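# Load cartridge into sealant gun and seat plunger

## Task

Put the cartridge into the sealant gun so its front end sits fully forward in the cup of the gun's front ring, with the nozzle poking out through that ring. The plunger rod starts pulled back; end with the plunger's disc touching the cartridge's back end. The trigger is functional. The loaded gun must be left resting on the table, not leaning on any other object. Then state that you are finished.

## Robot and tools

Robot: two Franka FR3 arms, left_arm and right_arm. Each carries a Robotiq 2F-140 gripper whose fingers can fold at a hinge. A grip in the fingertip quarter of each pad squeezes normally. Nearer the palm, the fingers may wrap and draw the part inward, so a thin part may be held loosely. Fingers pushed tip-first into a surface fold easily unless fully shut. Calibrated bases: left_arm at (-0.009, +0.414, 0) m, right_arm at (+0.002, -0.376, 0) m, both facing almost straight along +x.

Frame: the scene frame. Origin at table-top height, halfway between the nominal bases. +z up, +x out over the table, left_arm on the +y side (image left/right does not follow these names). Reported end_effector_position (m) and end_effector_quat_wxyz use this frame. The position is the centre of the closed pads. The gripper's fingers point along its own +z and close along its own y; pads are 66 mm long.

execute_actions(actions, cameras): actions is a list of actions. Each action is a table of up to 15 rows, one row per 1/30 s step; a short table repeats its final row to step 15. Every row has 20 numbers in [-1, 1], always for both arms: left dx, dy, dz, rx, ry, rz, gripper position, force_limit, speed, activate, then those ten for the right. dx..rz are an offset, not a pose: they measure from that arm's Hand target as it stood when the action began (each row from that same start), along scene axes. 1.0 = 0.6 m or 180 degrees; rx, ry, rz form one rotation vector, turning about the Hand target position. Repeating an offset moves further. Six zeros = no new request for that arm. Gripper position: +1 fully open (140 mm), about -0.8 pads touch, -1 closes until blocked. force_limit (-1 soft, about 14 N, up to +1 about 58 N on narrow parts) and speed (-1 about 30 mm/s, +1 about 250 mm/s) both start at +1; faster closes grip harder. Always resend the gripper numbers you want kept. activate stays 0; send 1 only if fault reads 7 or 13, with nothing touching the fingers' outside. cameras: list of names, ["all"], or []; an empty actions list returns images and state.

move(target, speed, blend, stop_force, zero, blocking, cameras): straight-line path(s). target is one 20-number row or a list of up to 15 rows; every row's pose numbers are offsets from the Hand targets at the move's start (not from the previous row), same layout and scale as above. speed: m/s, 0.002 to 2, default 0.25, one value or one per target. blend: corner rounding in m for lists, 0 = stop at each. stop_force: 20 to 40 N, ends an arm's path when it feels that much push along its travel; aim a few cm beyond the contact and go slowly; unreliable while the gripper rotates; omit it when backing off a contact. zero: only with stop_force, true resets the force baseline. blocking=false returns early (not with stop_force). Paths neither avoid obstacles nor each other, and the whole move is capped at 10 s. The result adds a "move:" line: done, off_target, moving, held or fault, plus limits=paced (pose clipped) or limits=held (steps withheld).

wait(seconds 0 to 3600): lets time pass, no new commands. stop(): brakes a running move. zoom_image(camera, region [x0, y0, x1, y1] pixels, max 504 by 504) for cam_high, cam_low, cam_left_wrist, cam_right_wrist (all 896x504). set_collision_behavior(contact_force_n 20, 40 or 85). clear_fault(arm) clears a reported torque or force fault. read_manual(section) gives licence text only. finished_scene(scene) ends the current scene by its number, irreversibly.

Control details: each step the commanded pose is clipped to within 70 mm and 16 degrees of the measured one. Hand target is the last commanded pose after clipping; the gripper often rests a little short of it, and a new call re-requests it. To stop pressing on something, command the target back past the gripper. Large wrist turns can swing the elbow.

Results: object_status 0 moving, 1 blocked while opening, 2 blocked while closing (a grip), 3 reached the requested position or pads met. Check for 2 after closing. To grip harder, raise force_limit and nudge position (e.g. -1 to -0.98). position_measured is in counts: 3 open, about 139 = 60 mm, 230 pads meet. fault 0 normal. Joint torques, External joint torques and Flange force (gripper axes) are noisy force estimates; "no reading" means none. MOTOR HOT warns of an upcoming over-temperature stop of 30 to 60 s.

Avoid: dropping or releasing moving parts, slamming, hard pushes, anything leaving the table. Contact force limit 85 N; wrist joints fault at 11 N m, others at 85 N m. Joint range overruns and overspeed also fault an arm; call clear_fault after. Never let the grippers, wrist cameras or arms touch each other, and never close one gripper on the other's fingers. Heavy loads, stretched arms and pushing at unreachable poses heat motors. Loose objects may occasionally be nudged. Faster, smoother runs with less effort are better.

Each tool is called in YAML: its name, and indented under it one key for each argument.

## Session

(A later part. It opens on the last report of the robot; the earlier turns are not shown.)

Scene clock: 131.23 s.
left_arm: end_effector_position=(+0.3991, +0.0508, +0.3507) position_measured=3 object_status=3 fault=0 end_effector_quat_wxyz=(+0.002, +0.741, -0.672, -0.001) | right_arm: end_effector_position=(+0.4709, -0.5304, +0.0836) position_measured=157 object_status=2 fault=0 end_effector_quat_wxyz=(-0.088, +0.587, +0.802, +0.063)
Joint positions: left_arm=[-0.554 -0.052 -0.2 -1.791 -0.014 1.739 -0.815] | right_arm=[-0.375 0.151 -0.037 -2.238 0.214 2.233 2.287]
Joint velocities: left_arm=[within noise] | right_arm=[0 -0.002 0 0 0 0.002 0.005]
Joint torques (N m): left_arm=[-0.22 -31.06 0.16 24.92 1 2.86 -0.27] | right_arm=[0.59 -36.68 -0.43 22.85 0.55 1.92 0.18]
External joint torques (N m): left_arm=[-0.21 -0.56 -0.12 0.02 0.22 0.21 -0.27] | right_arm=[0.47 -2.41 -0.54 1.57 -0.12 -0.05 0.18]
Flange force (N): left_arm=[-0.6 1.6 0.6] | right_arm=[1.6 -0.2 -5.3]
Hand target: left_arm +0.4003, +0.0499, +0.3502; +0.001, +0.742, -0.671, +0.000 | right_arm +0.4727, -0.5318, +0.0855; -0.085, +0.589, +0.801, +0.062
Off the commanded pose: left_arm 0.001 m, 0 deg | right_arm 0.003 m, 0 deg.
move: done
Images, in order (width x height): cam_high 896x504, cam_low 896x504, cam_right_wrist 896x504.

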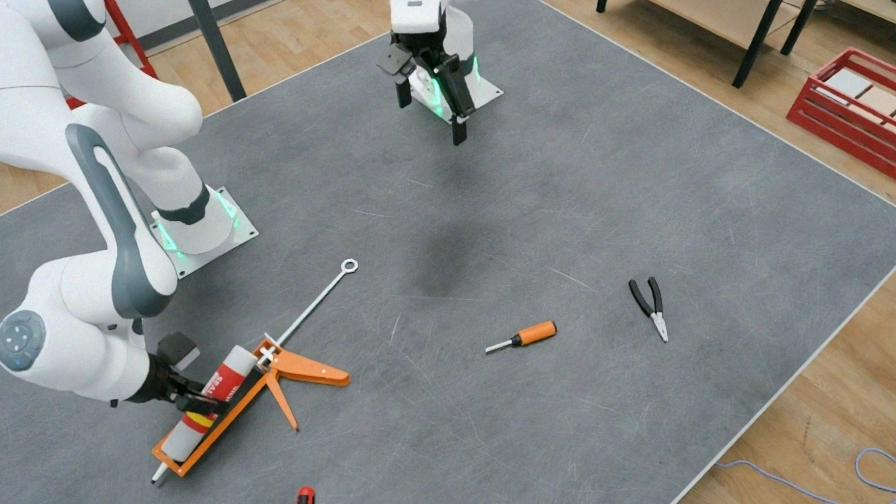

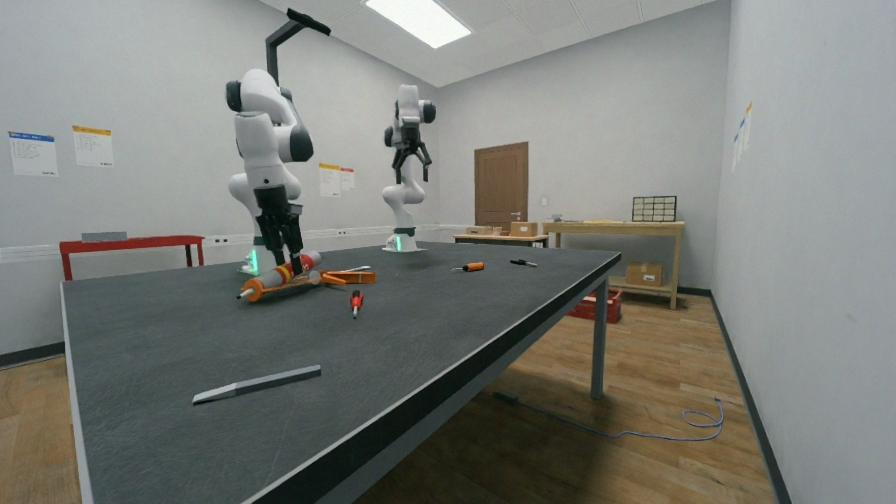

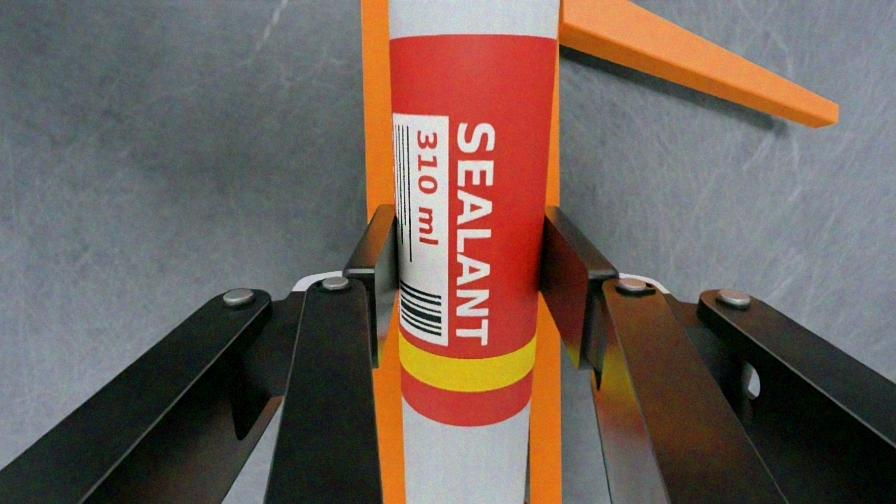

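move:
  target: [0,0,0,0,0,0,1,1,1,0,-0.001,0.003,-0.03,-0.0424,-0.0136,0,-1,-0.3,-1,0]
  speed: 0.06
  cameras: ["cam_high","cam_right_wrist","cam_low"]

zoom_image:
  camera: "cam_high"
  region: [140, 320, 300, 480]

zoom_image:
  camera: "cam_low"
  region: [220, 245, 340, 315]

Scene clock: 138.47 s.
left_arm: end_effector_position=(+0.3991, +0.0508, +0.3507) position_measured=3 object_status=3 fault=0 end_effector_quat_wxyz=(+0.002, +0.741, -0.672, -0.001) | right_arm: end_effector_position=(+0.4736, -0.5299, +0.0697) position_measured=157 object_status=2 fault=0 end_effector_quat_wxyz=(-0.027, +0.590, +0.807, +0.023)
Joint positions: left_arm=[-0.554 -0.052 -0.2 -1.791 -0.014 1.739 -0.815] | right_arm=[-0.314 0.107 -0.039 -2.356 0.098 2.421 2.417]
Joint velocities: left_arm=[within noise] | right_arm=[-0.001 0 0 0.001 0 0.001 0.004]
Joint torques (N m): left_arm=[-0.24 -30.96 0.14 24.93 0.98 2.85 -0.28] | right_arm=[0.56 -31.29 -0.53 20.26 0.19 2.28 0.14]
External joint torques (N m): left_arm=[-0.23 -0.47 -0.14 0 0.2 0.2 -0.28] | right_arm=[0.51 0.82 -0.55 -0.28 -0.36 -0.05 0.14]
Flange force (N): left_arm=[-0.4 1.5 0.6] | right_arm=[-0.5 1.1 1.4]
Hand target: left_arm +0.4003, +0.0499, +0.3502; +0.001, +0.742, -0.671, +0.000 | right_arm +0.4721, -0.5300, +0.0675; -0.028, +0.592, +0.805, +0.021
Off the commanded pose: left_arm 0.001 m, 0 deg | right_arm 0.003 m, 0 deg.
move: done
Images, in order (width x height): cam_high 896x504, cam_low 896x504, cam_right_wrist 896x504.

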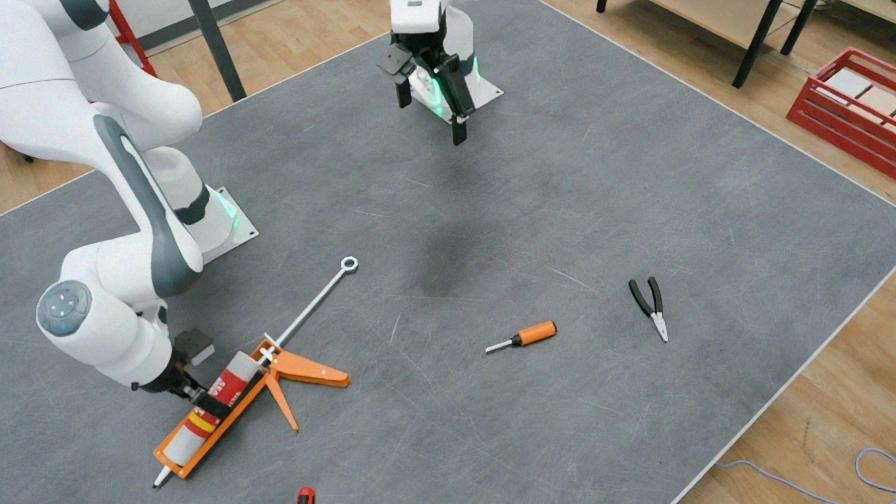

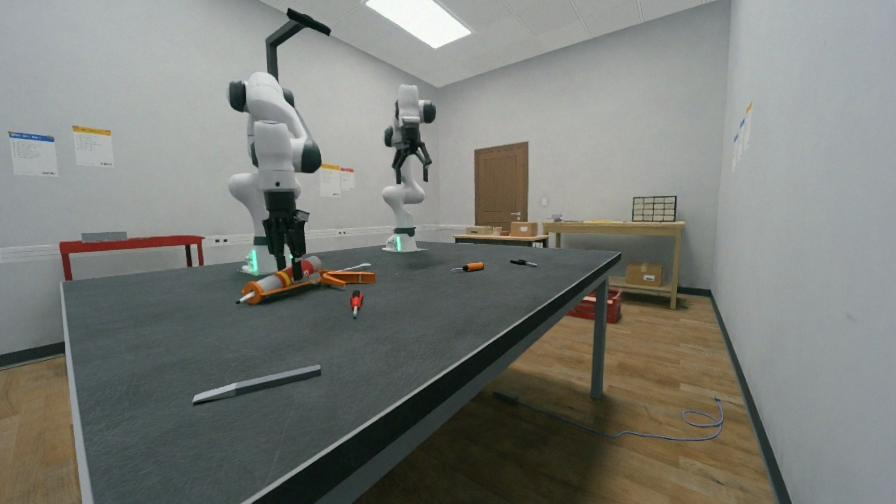

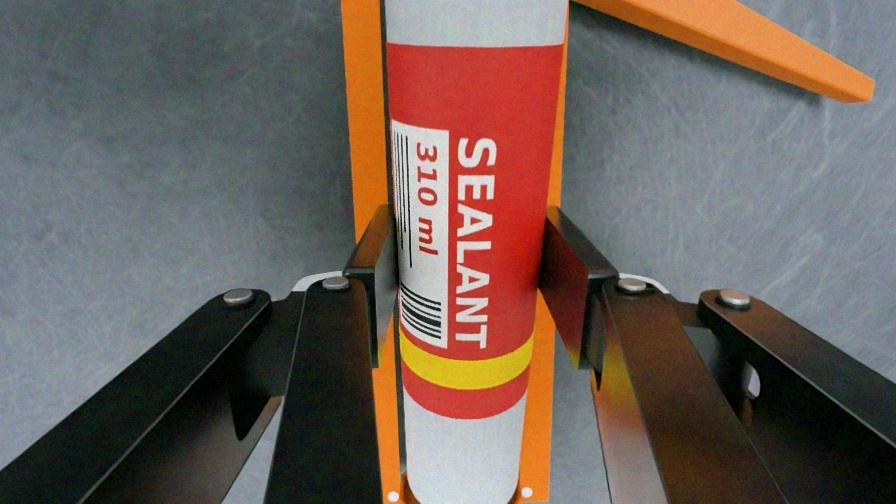

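Scaled by 3.150 from the camera's image (finer frame: 1280x720).

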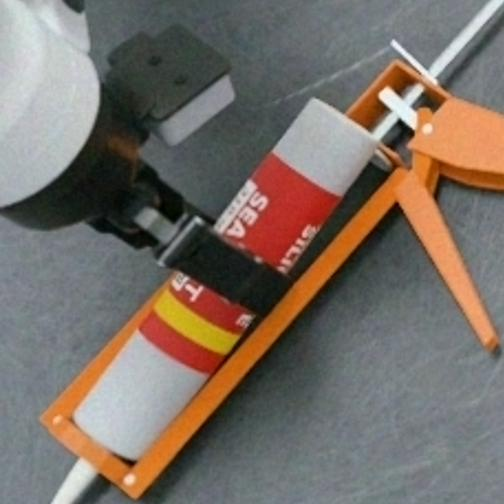

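Scaled by 4.200 from the camera's image (finer frame: 1280x720).

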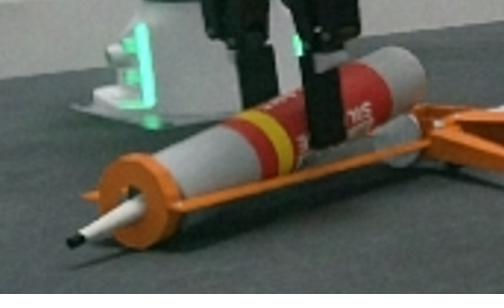

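move:
  target:
    - [0,0,0,0,0,0,1,1,1,0,0.001,-0.003,0.032,0.0424,0.0136,0.008,-1,-0.3,-1,0]
    - [0,0,0,0,0,0,1,1,1,0,0.0065,-0.020,0.030,0.0424,0.0136,0.008,-1,-0.3,-1,0]
  speed: 0.06
  cameras: ["cam_high","cam_right_wrist","cam_low"]

zoom_image:
  camera: "cam_high"
  region: [140, 320, 300, 480]

zoom_image:
  camera: "cam_low"
  region: [220, 245, 340, 315]

Scene clock: 147.90 s.
left_arm: end_effector_position=(+0.3991, +0.0508, +0.3507) position_measured=3 object_status=3 fault=0 end_effector_quat_wxyz=(+0.002, +0.741, -0.672, -0.001) | right_arm: end_effector_position=(+0.4746, -0.5417, +0.0838) position_measured=157 object_status=2 fault=0 end_effector_quat_wxyz=(-0.086, +0.581, +0.807, +0.060)
Joint positions: left_arm=[-0.554 -0.052 -0.2 -1.791 -0.014 1.739 -0.815] | right_arm=[-0.386 0.169 -0.039 -2.211 0.201 2.225 2.269]
Joint velocities: left_arm=[within noise] | right_arm=[-0.001 0 -0.001 0.001 0 -0.002 -0.006]
Joint torques (N m): left_arm=[-0.25 -30.99 0.13 24.98 0.97 2.86 -0.24] | right_arm=[-0.47 -36.58 0.11 23.64 0.85 1.68 -0.31]
External joint torques (N m): left_arm=[-0.1 -0.39 -0.02 0 0.19 0.2 -0.24] | right_arm=[-0.35 -1.62 0.25 2.31 0.17 -0.31 -0.31]
Flange force (N): left_arm=[-0.4 1.1 0.5] | right_arm=[-2.7 2.7 -5.3]
Hand target: left_arm +0.4003, +0.0499, +0.3502; +0.001, +0.742, -0.671, +0.000 | right_arm +0.4760, -0.5420, +0.0855; -0.085, +0.579, +0.809, +0.062
Off the commanded pose: left_arm 0.001 m, 0 deg | right_arm 0.002 m, 0 deg.
move: done
Images, in order (width x height): cam_high 896x504, cam_low 896x504, cam_right_wrist 896x504.

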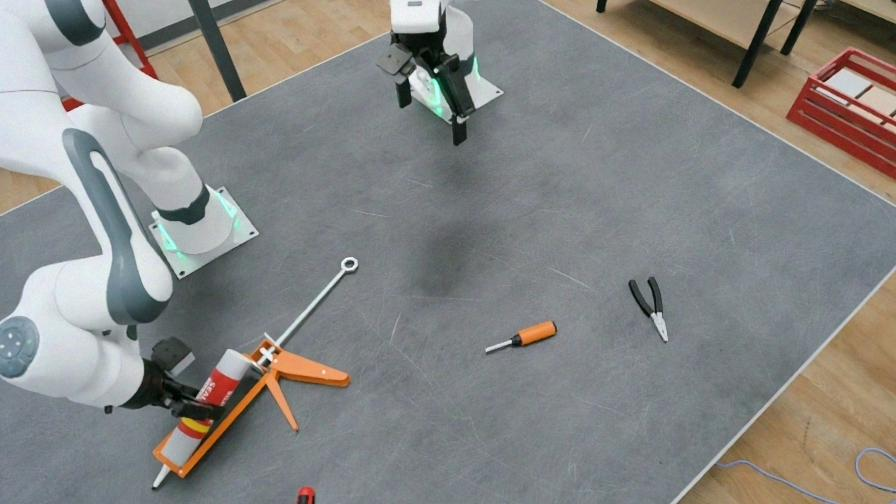

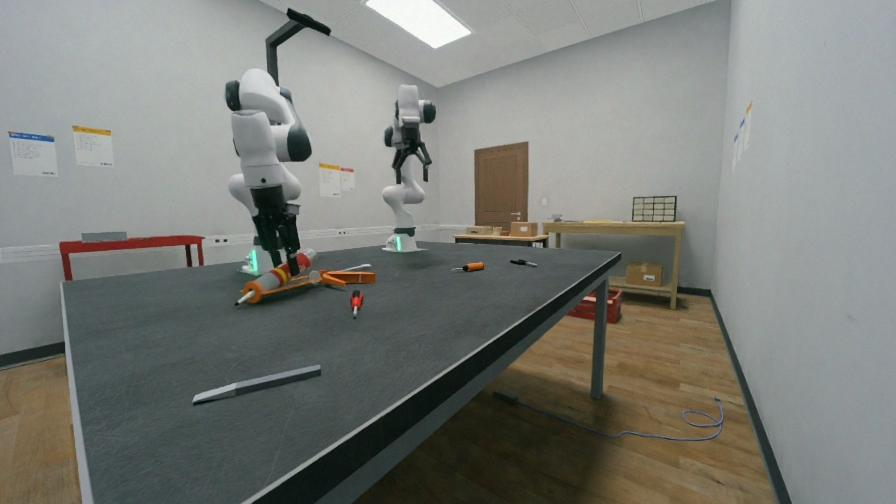

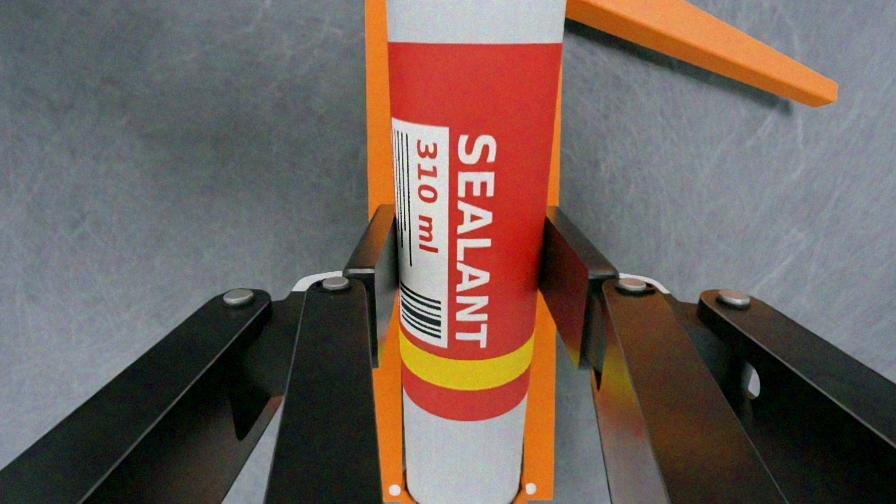

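Scaled by 3.150 from the camera's image (finer frame: 1280x720).

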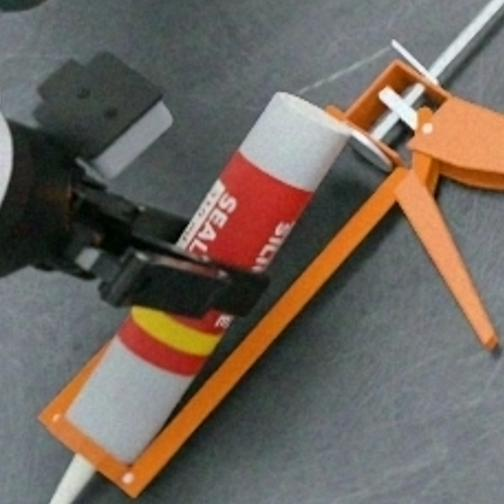

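Scaled by 4.200 from the camera's image (finer frame: 1280x720).

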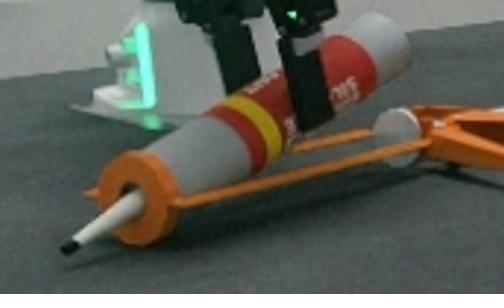

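move:
  target: [0,0,0,0,0,0,1,1,1,0,0.0005,-0.002,-0.034,-0.0635,-0.0204,0,-1,-0.3,-1,0]
  speed: 0.06
  cameras: ["cam_high","cam_right_wrist","cam_low"]

zoom_image:
  camera: "cam_high"
  region: [140, 320, 300, 480]

zoom_image:
  camera: "cam_low"
  region: [220, 245, 340, 315]

Scene clock: 155.80 s.
left_arm: end_effector_position=(+0.3991, +0.0508, +0.3507) position_measured=3 object_status=3 fault=0 end_effector_quat_wxyz=(+0.002, +0.741, -0.672, -0.001) | right_arm: end_effector_position=(+0.4732, -0.5407, +0.0617) position_measured=157 object_status=2 fault=0 end_effector_quat_wxyz=(-0.007, +0.580, +0.815, -0.001)
Joint positions: left_arm=[-0.554 -0.052 -0.2 -1.791 -0.014 1.739 -0.815] | right_arm=[-0.294 0.115 -0.054 -2.377 0.014 2.478 2.459]
Joint velocities: left_arm=[within noise] | right_arm=[0 0 0 0.001 0 0.001 0.008]
Joint torques (N m): left_arm=[-0.3 -31.05 0.13 25.01 0.97 2.87 -0.22] | right_arm=[0.08 -34.92 -1.19 22.05 0.17 2.88 0.29]
External joint torques (N m): left_arm=[-0.33 -0.39 -0.19 0.01 0.19 0.22 -0.22] | right_arm=[0.16 -2.9 -1.04 1.82 -0.38 0.45 0.29]
Flange force (N): left_arm=[-0.2 1.3 0.6] | right_arm=[1.0 -1.2 -5.9]
Hand target: left_arm +0.4003, +0.0499, +0.3502; +0.001, +0.742, -0.671, +0.000 | right_arm +0.4763, -0.5432, +0.0651; -0.001, +0.582, +0.813, -0.001
Off the commanded pose: left_arm 0.001 m, 0 deg | right_arm 0.005 m, 1 deg.
move: off_target (right_arm)
Images, in order (width x height): cam_high 896x504, cam_low 896x504, cam_right_wrist 896x504.

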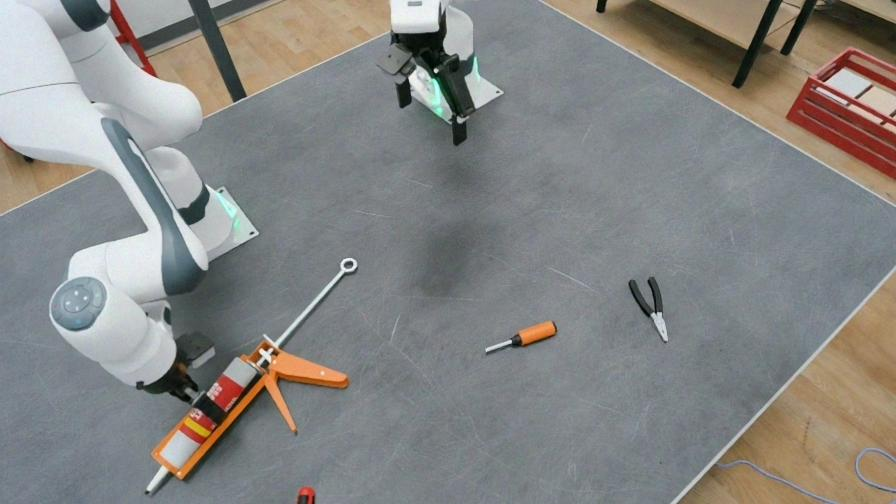

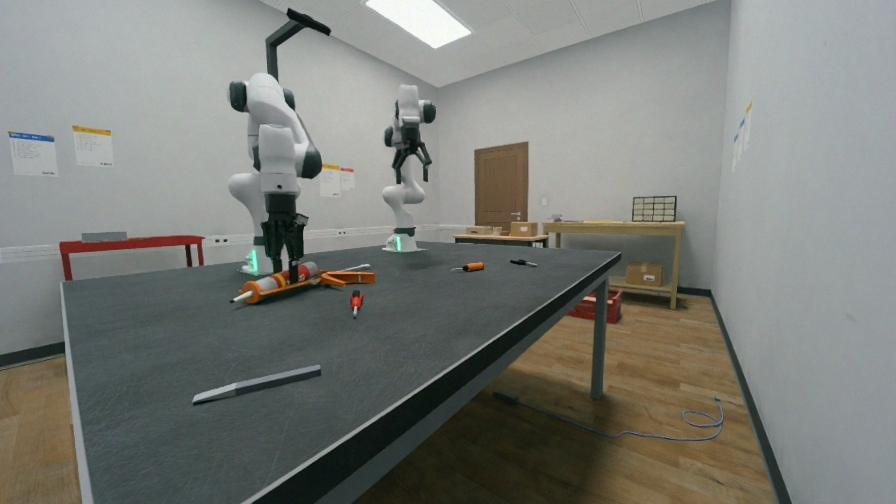

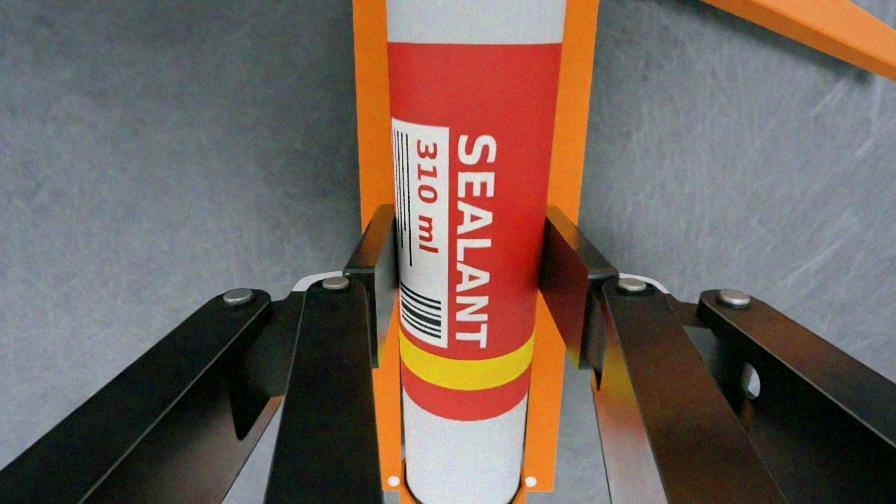

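Scaled by 3.150 from the camera's image (finer frame: 1280x720).

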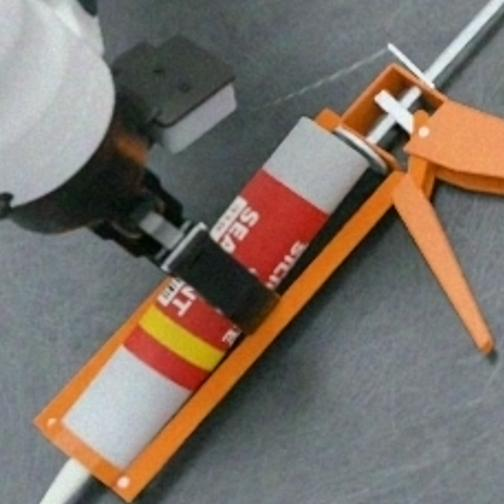

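Scaled by 4.200 from the camera's image (finer frame: 1280x720).

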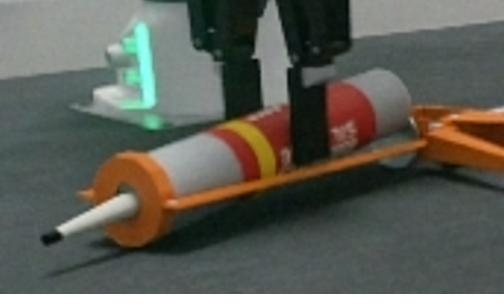

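move:
  target:
    - [0,0,0,0,0,0,0.3,1,1,0,0,0,0,0,0,0,0.4,-0.3,-1,0]
    - [-0.05,-0.367,-0.167,0,0,0.067,0.3,1,1,0,0,0,0.15,0,0,0,0.7,-0.3,-1,0]
  cameras: ["cam_high","cam_right_wrist","cam_low","cam_left_wrist"]

zoom_image:
  camera: "cam_high"
  region: [140, 320, 300, 480]

zoom_image:
  camera: "cam_low"
  region: [220, 245, 340, 315]

Scene clock: 173.83 s.
left_arm: end_effector_position=(+0.3714, -0.1706, +0.2516) position_measured=91 object_status=3 fault=0 end_effector_quat_wxyz=(+0.001, +0.807, -0.591, +0.003) | right_arm: end_effector_position=(+0.4770, -0.5425, +0.1549) position_measured=41 object_status=0 fault=0 end_effector_quat_wxyz=(-0.001, +0.581, +0.814, +0.001)
Joint positions: left_arm=[-0.853 0.472 -0.234 -1.343 0.109 1.808 -1.359] | right_arm=[-0.294 -0.05 -0.055 -2.306 0 2.255 2.472]
Joint torques (N m): left_arm=[-0.47 -48.63 -2.46 25.01 0.66 2.45 -0.29] | right_arm=[0.01 -29.34 0.01 23.78 0.45 2.08 0.11]
External joint torques (N m): left_arm=[-0.48 -1.32 0.27 0.14 -0.17 -0.22 -0.29] | right_arm=[0.1 -0.32 0.06 0.88 -0.26 -0.38 0.11]
Flange force (N): left_arm=[-3.2 1.7 -1.1] | right_arm=[-1.1 1.9 -2.5]
Hand target: left_arm +0.3703, -0.1703, +0.2500; +0.001, +0.808, -0.589, +0.000 | right_arm +0.4763, -0.5432, +0.1551; -0.001, +0.582, +0.813, -0.001
Off the commanded pose: left_arm 0.002 m, 0 deg | right_arm 0.001 m, 0 deg.
move: done

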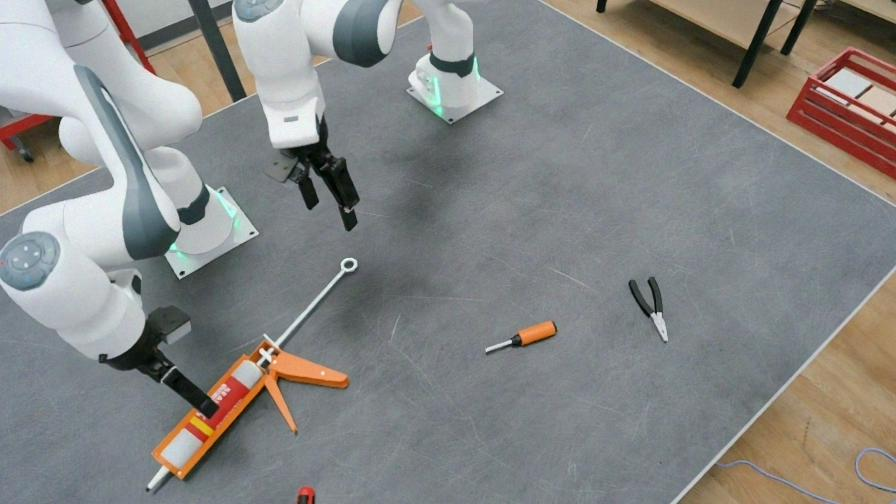

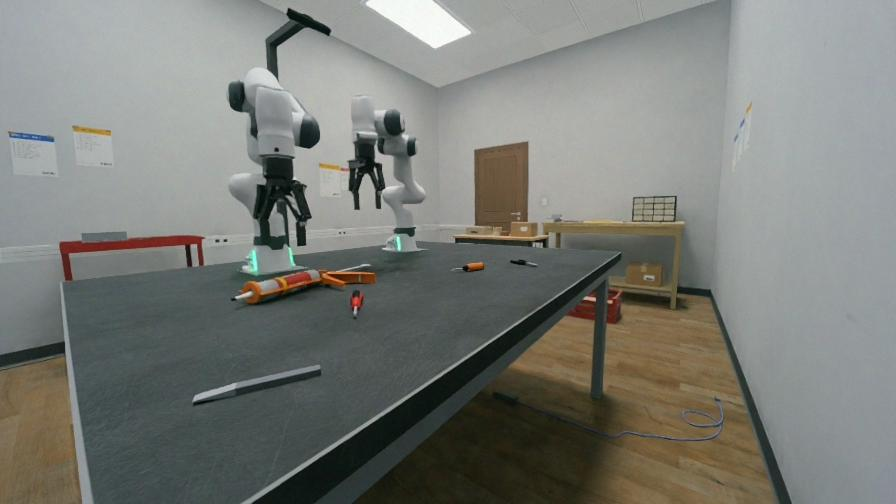

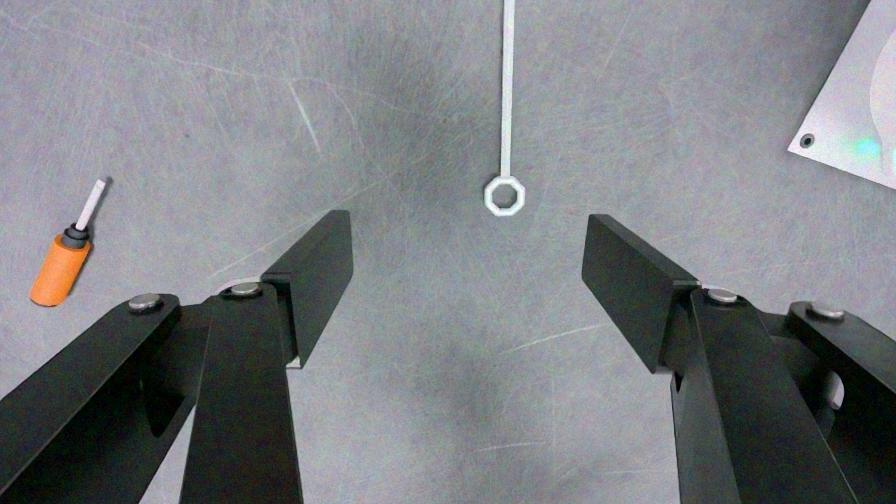

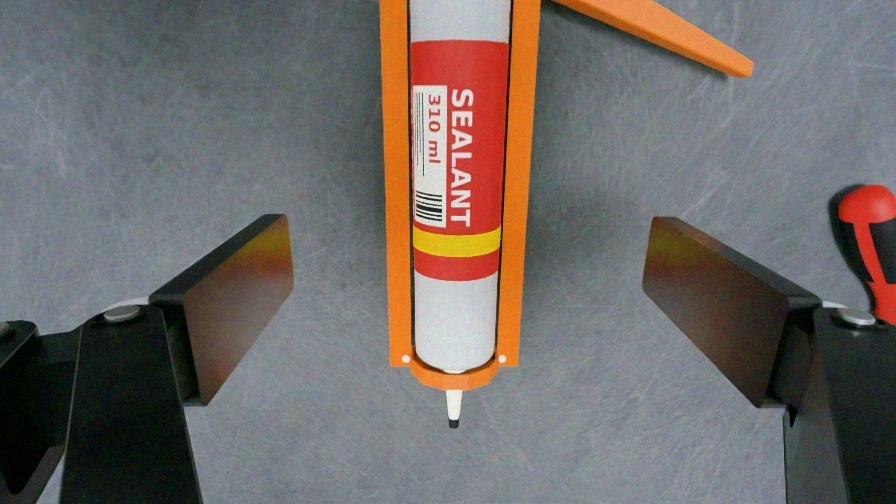

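Scaled by 3.150 from the camera's image (finer frame: 1280x720).

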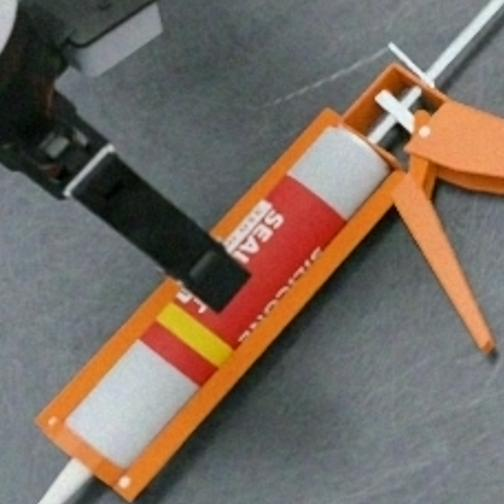

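Scaled by 4.200 from the camera's image (finer frame: 1280x720).

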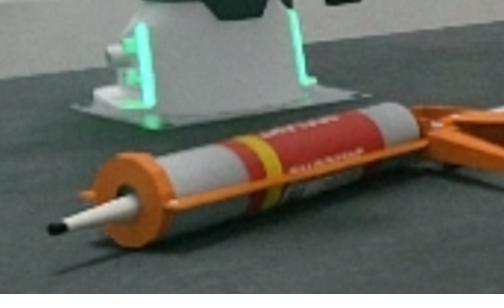

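move:
  target:
    - [-0.0955,0.087,0,0,0,0,-1,0,0,0,0,0,-0.1,0,0,0,0.7,0.4,-1,0]
    - [-0.0955,0.087,-0.337,0,0,0,-1,0,0,0,0,0,-0.187,0,0,0,0.7,0.4,-1,0]
    - [-0.0955,0.087,-0.337,0,0,0,-1,0,0,0,0,0,-0.187,0,0,0,-1,0.4,-1,0]
  speed: 0.18

wait:
  seconds: 1
  cameras: ["cam_left_wrist","cam_high","cam_right_wrist"]

zoom_image:
  camera: "cam_high"
  region: [240, 180, 400, 380]

Scene clock: 188.63 s.
left_arm: end_effector_position=(+0.3123, -0.1166, +0.0471) position_measured=233 object_status=3 fault=0 end_effector_quat_wxyz=(+0.000, +0.807, -0.590, -0.002) | right_arm: end_effector_position=(+0.4762, -0.5438, +0.0436) position_measured=112 object_status=0 fault=0 end_effector_quat_wxyz=(-0.001, +0.583, +0.813, -0.002)
Joint positions: left_arm=[-0.862 0.442 -0.21 -1.941 0.125 2.367 -1.415] | right_arm=[-0.294 0.157 -0.055 -2.383 0.01 2.537 2.468]
Joint torques (N m): left_arm=[-0.78 -45.67 -2 22.37 0.42 2.89 -0.27] | right_arm=[-0.24 -32.32 0.36 19.71 0.82 2.44 -0.18]
External joint torques (N m): left_arm=[-0.98 -2.17 0.42 0.38 -0.18 0.22 -0.27] | right_arm=[-0.28 0.42 0.42 0.17 0.3 -0.01 -0.18]
Flange force (N): left_arm=[-3.4 2.3 -3.0] | right_arm=[-1.4 1.1 1.0]
Hand target: left_arm +0.3130, -0.1181, +0.0478; +0.001, +0.808, -0.589, +0.000 | right_arm +0.4763, -0.5432, +0.0429; -0.001, +0.582, +0.813, -0.001
Off the commanded pose: left_arm 0.002 m, 0 deg | right_arm 0.001 m, 0 deg.
move: done

Scene clock: 189.63 s.
left_arm: end_effector_position=(+0.3123, -0.1166, +0.0471) position_measured=233 object_status=3 fault=0 end_effector_quat_wxyz=(+0.000, +0.807, -0.590, -0.002) | right_arm: end_effector_position=(+0.4762, -0.5438, +0.0436) position_measured=112 object_status=2 fault=0 end_effector_quat_wxyz=(-0.001, +0.583, +0.813, -0.002)
Joint positions: left_arm=[-0.862 0.442 -0.21 -1.941 0.125 2.367 -1.415] | right_arm=[-0.294 0.157 -0.055 -2.383 0.01 2.537 2.468]
Joint torques (N m): left_arm=[-0.8 -45.74 -2.01 22.25 0.41 2.88 -0.28] | right_arm=[-0.18 -32.29 0.35 19.76 0.82 2.45 -0.2]
External joint torques (N m): left_arm=[-0.7 -2.38 0.68 0.37 -0.19 0.23 -0.28] | right_arm=[-0.15 0.53 0.47 0.18 0.3 -0.01 -0.2]
Flange force (N): left_arm=[-4.1 2.1 -3.4] | right_arm=[-1.5 1.4 1.3]
Hand target: left_arm +0.3130, -0.1181, +0.0478; +0.001, +0.808, -0.589, +0.000 | right_arm +0.4763, -0.5432, +0.0429; -0.001, +0.582, +0.813, -0.001
Tool commands: left_gripper/position=-1.0 left_gripper/force_limit=+0.0 left_gripper/speed=+0.0 left_gripper/activate=+0.0 right_gripper/position=-1.0 right_gripper/force_limit=+0.4 right_gripper/speed=-1.0 right_gripper/activate=+0.0
Off the commanded pose: left_arm 0.002 m, 0 deg | right_arm 0.001 m, 0 deg.
wait: 1.00 s; at rest by 0.17 s
Images, in order (width x height): cam_high 896x504, cam_left_wrist 896x504, cam_right_wrist 896x504.

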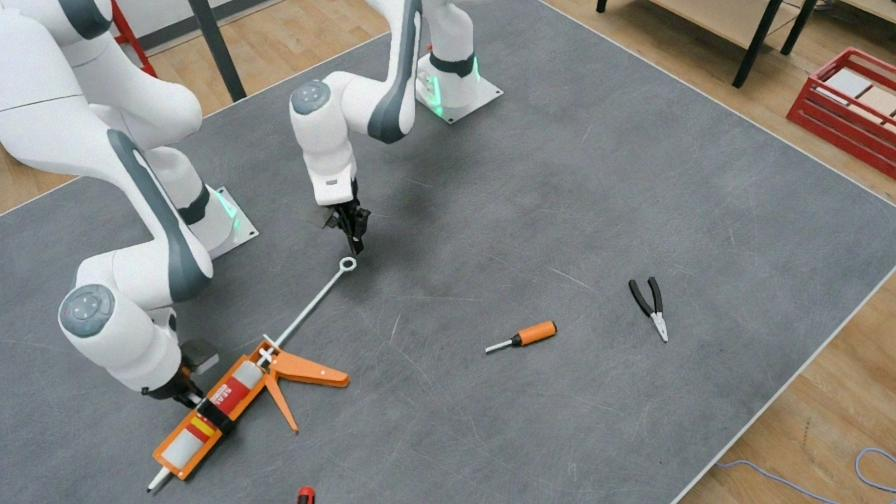

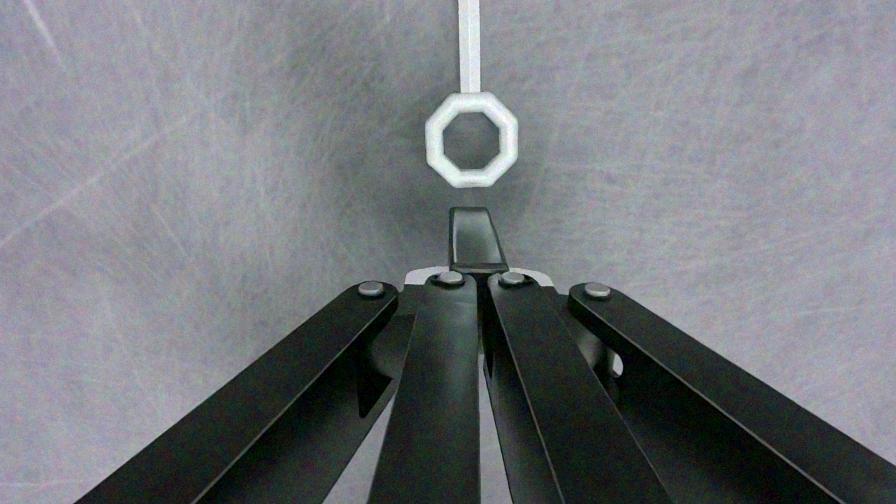

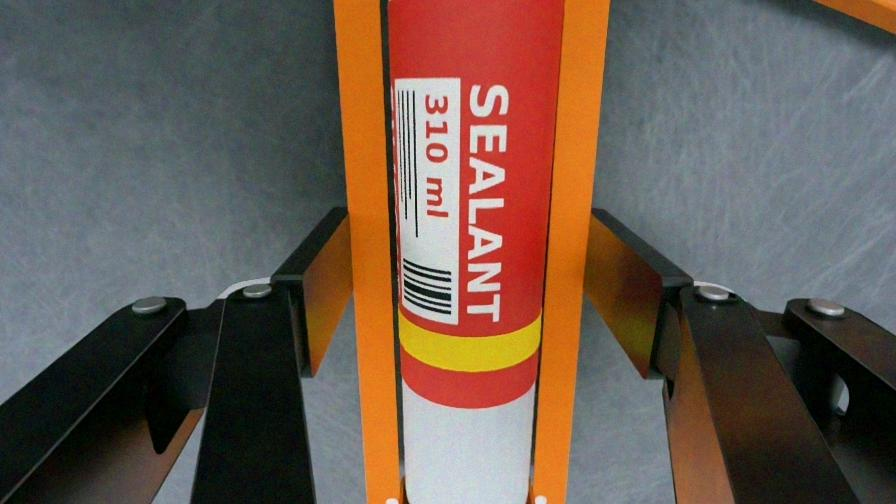

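Scaled by 2.520 from the camera's image (finer frame: 1280x720).

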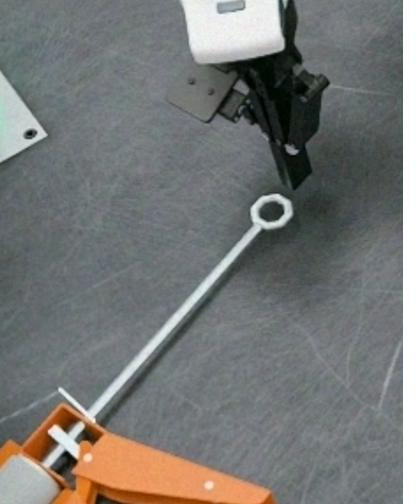

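move:
  target: [0.03,-0.095,0,0,0,0,-1,0,0,0,0,0,0,0,0,0,-1,0.4,-1,0]
  speed: 0.02
  stop_force: 40
  cameras: ["cam_left_wrist","cam_high","cam_right_wrist","cam_low"]

zoom_image:
  camera: "cam_high"
  region: [140, 320, 300, 480]

zoom_image:
  camera: "cam_low"
  region: [220, 245, 340, 315]

Scene clock: 198.10 s.
left_arm: end_effector_position=(+0.3318, -0.1760, +0.0494) position_measured=233 object_status=3 fault=0 end_effector_quat_wxyz=(+0.002, +0.807, -0.590, +0.002) | right_arm: end_effector_position=(+0.4762, -0.5438, +0.0436) position_measured=112 object_status=2 fault=0 end_effector_quat_wxyz=(-0.001, +0.583, +0.813, -0.002)
Joint positions: left_arm=[-0.929 0.595 -0.177 -1.678 0.127 2.268 -1.43] | right_arm=[-0.294 0.157 -0.055 -2.383 0.01 2.537 2.468]
Joint torques (N m): left_arm=[-0.79 -50.48 -2.24 23.42 0.5 2.44 -0.2] | right_arm=[-0.21 -32.29 0.36 19.73 0.82 2.44 -0.17]
External joint torques (N m): left_arm=[-0.88 -1.69 0.44 0.41 -0.17 -0.24 -0.2] | right_arm=[-0.21 0.38 0.46 0.21 0.3 -0.01 -0.17]
Flange force (N): left_arm=[-1.6 1.6 -2.9] | right_arm=[-1.3 1.2 0.9]
Hand target: left_arm +0.3310, -0.1751, +0.0478; +0.001, +0.808, -0.589, +0.000 | right_arm +0.4763, -0.5432, +0.0429; -0.001, +0.582, +0.813, -0.001
Off the commanded pose: left_arm 0.002 m, 0 deg | right_arm 0.001 m, 0 deg.
move: done

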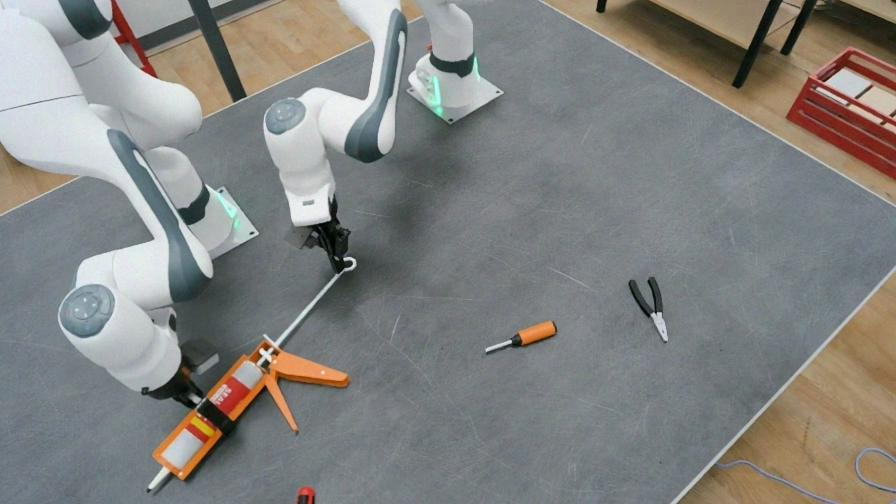

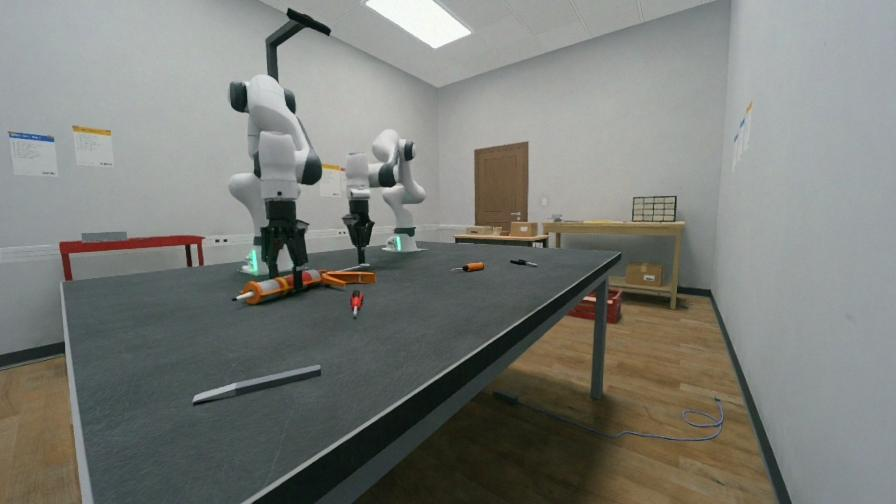

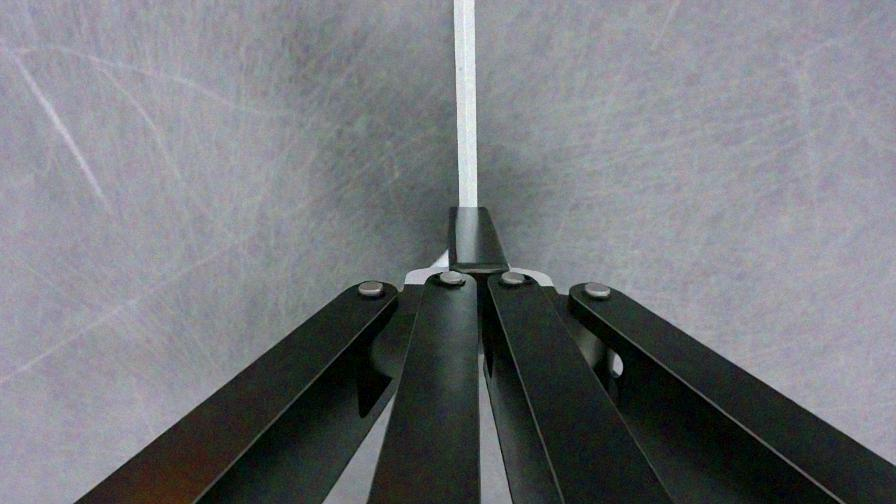

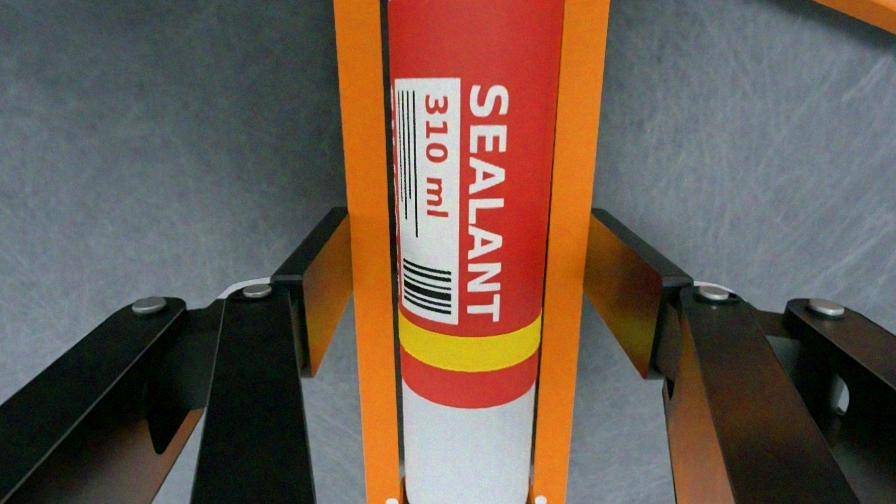

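Scaled by 3.150 from the camera's image (finer frame: 1280x720).

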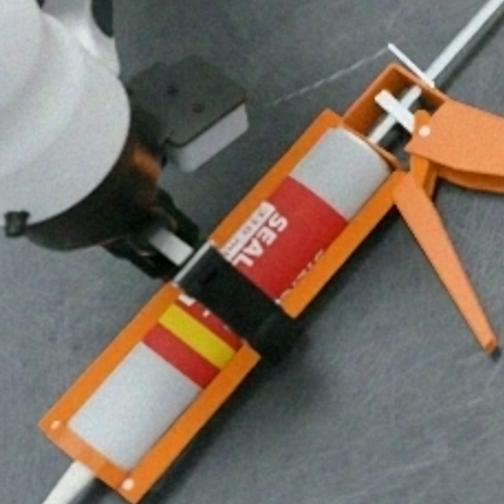

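Scaled by 4.200 from the camera's image (finer frame: 1280x720).

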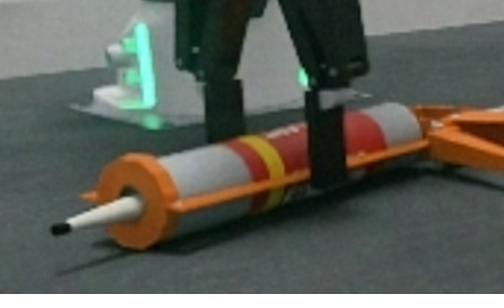

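zoom_image:
  camera: "cam_high"
  region: [310, 220, 380, 300]

Scaled by 6.300 from the camera's image (finer frame: 1280x720).

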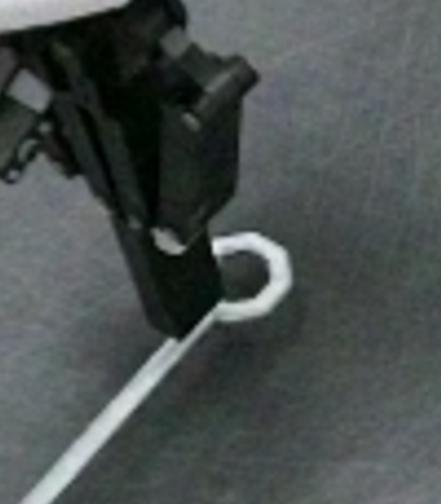

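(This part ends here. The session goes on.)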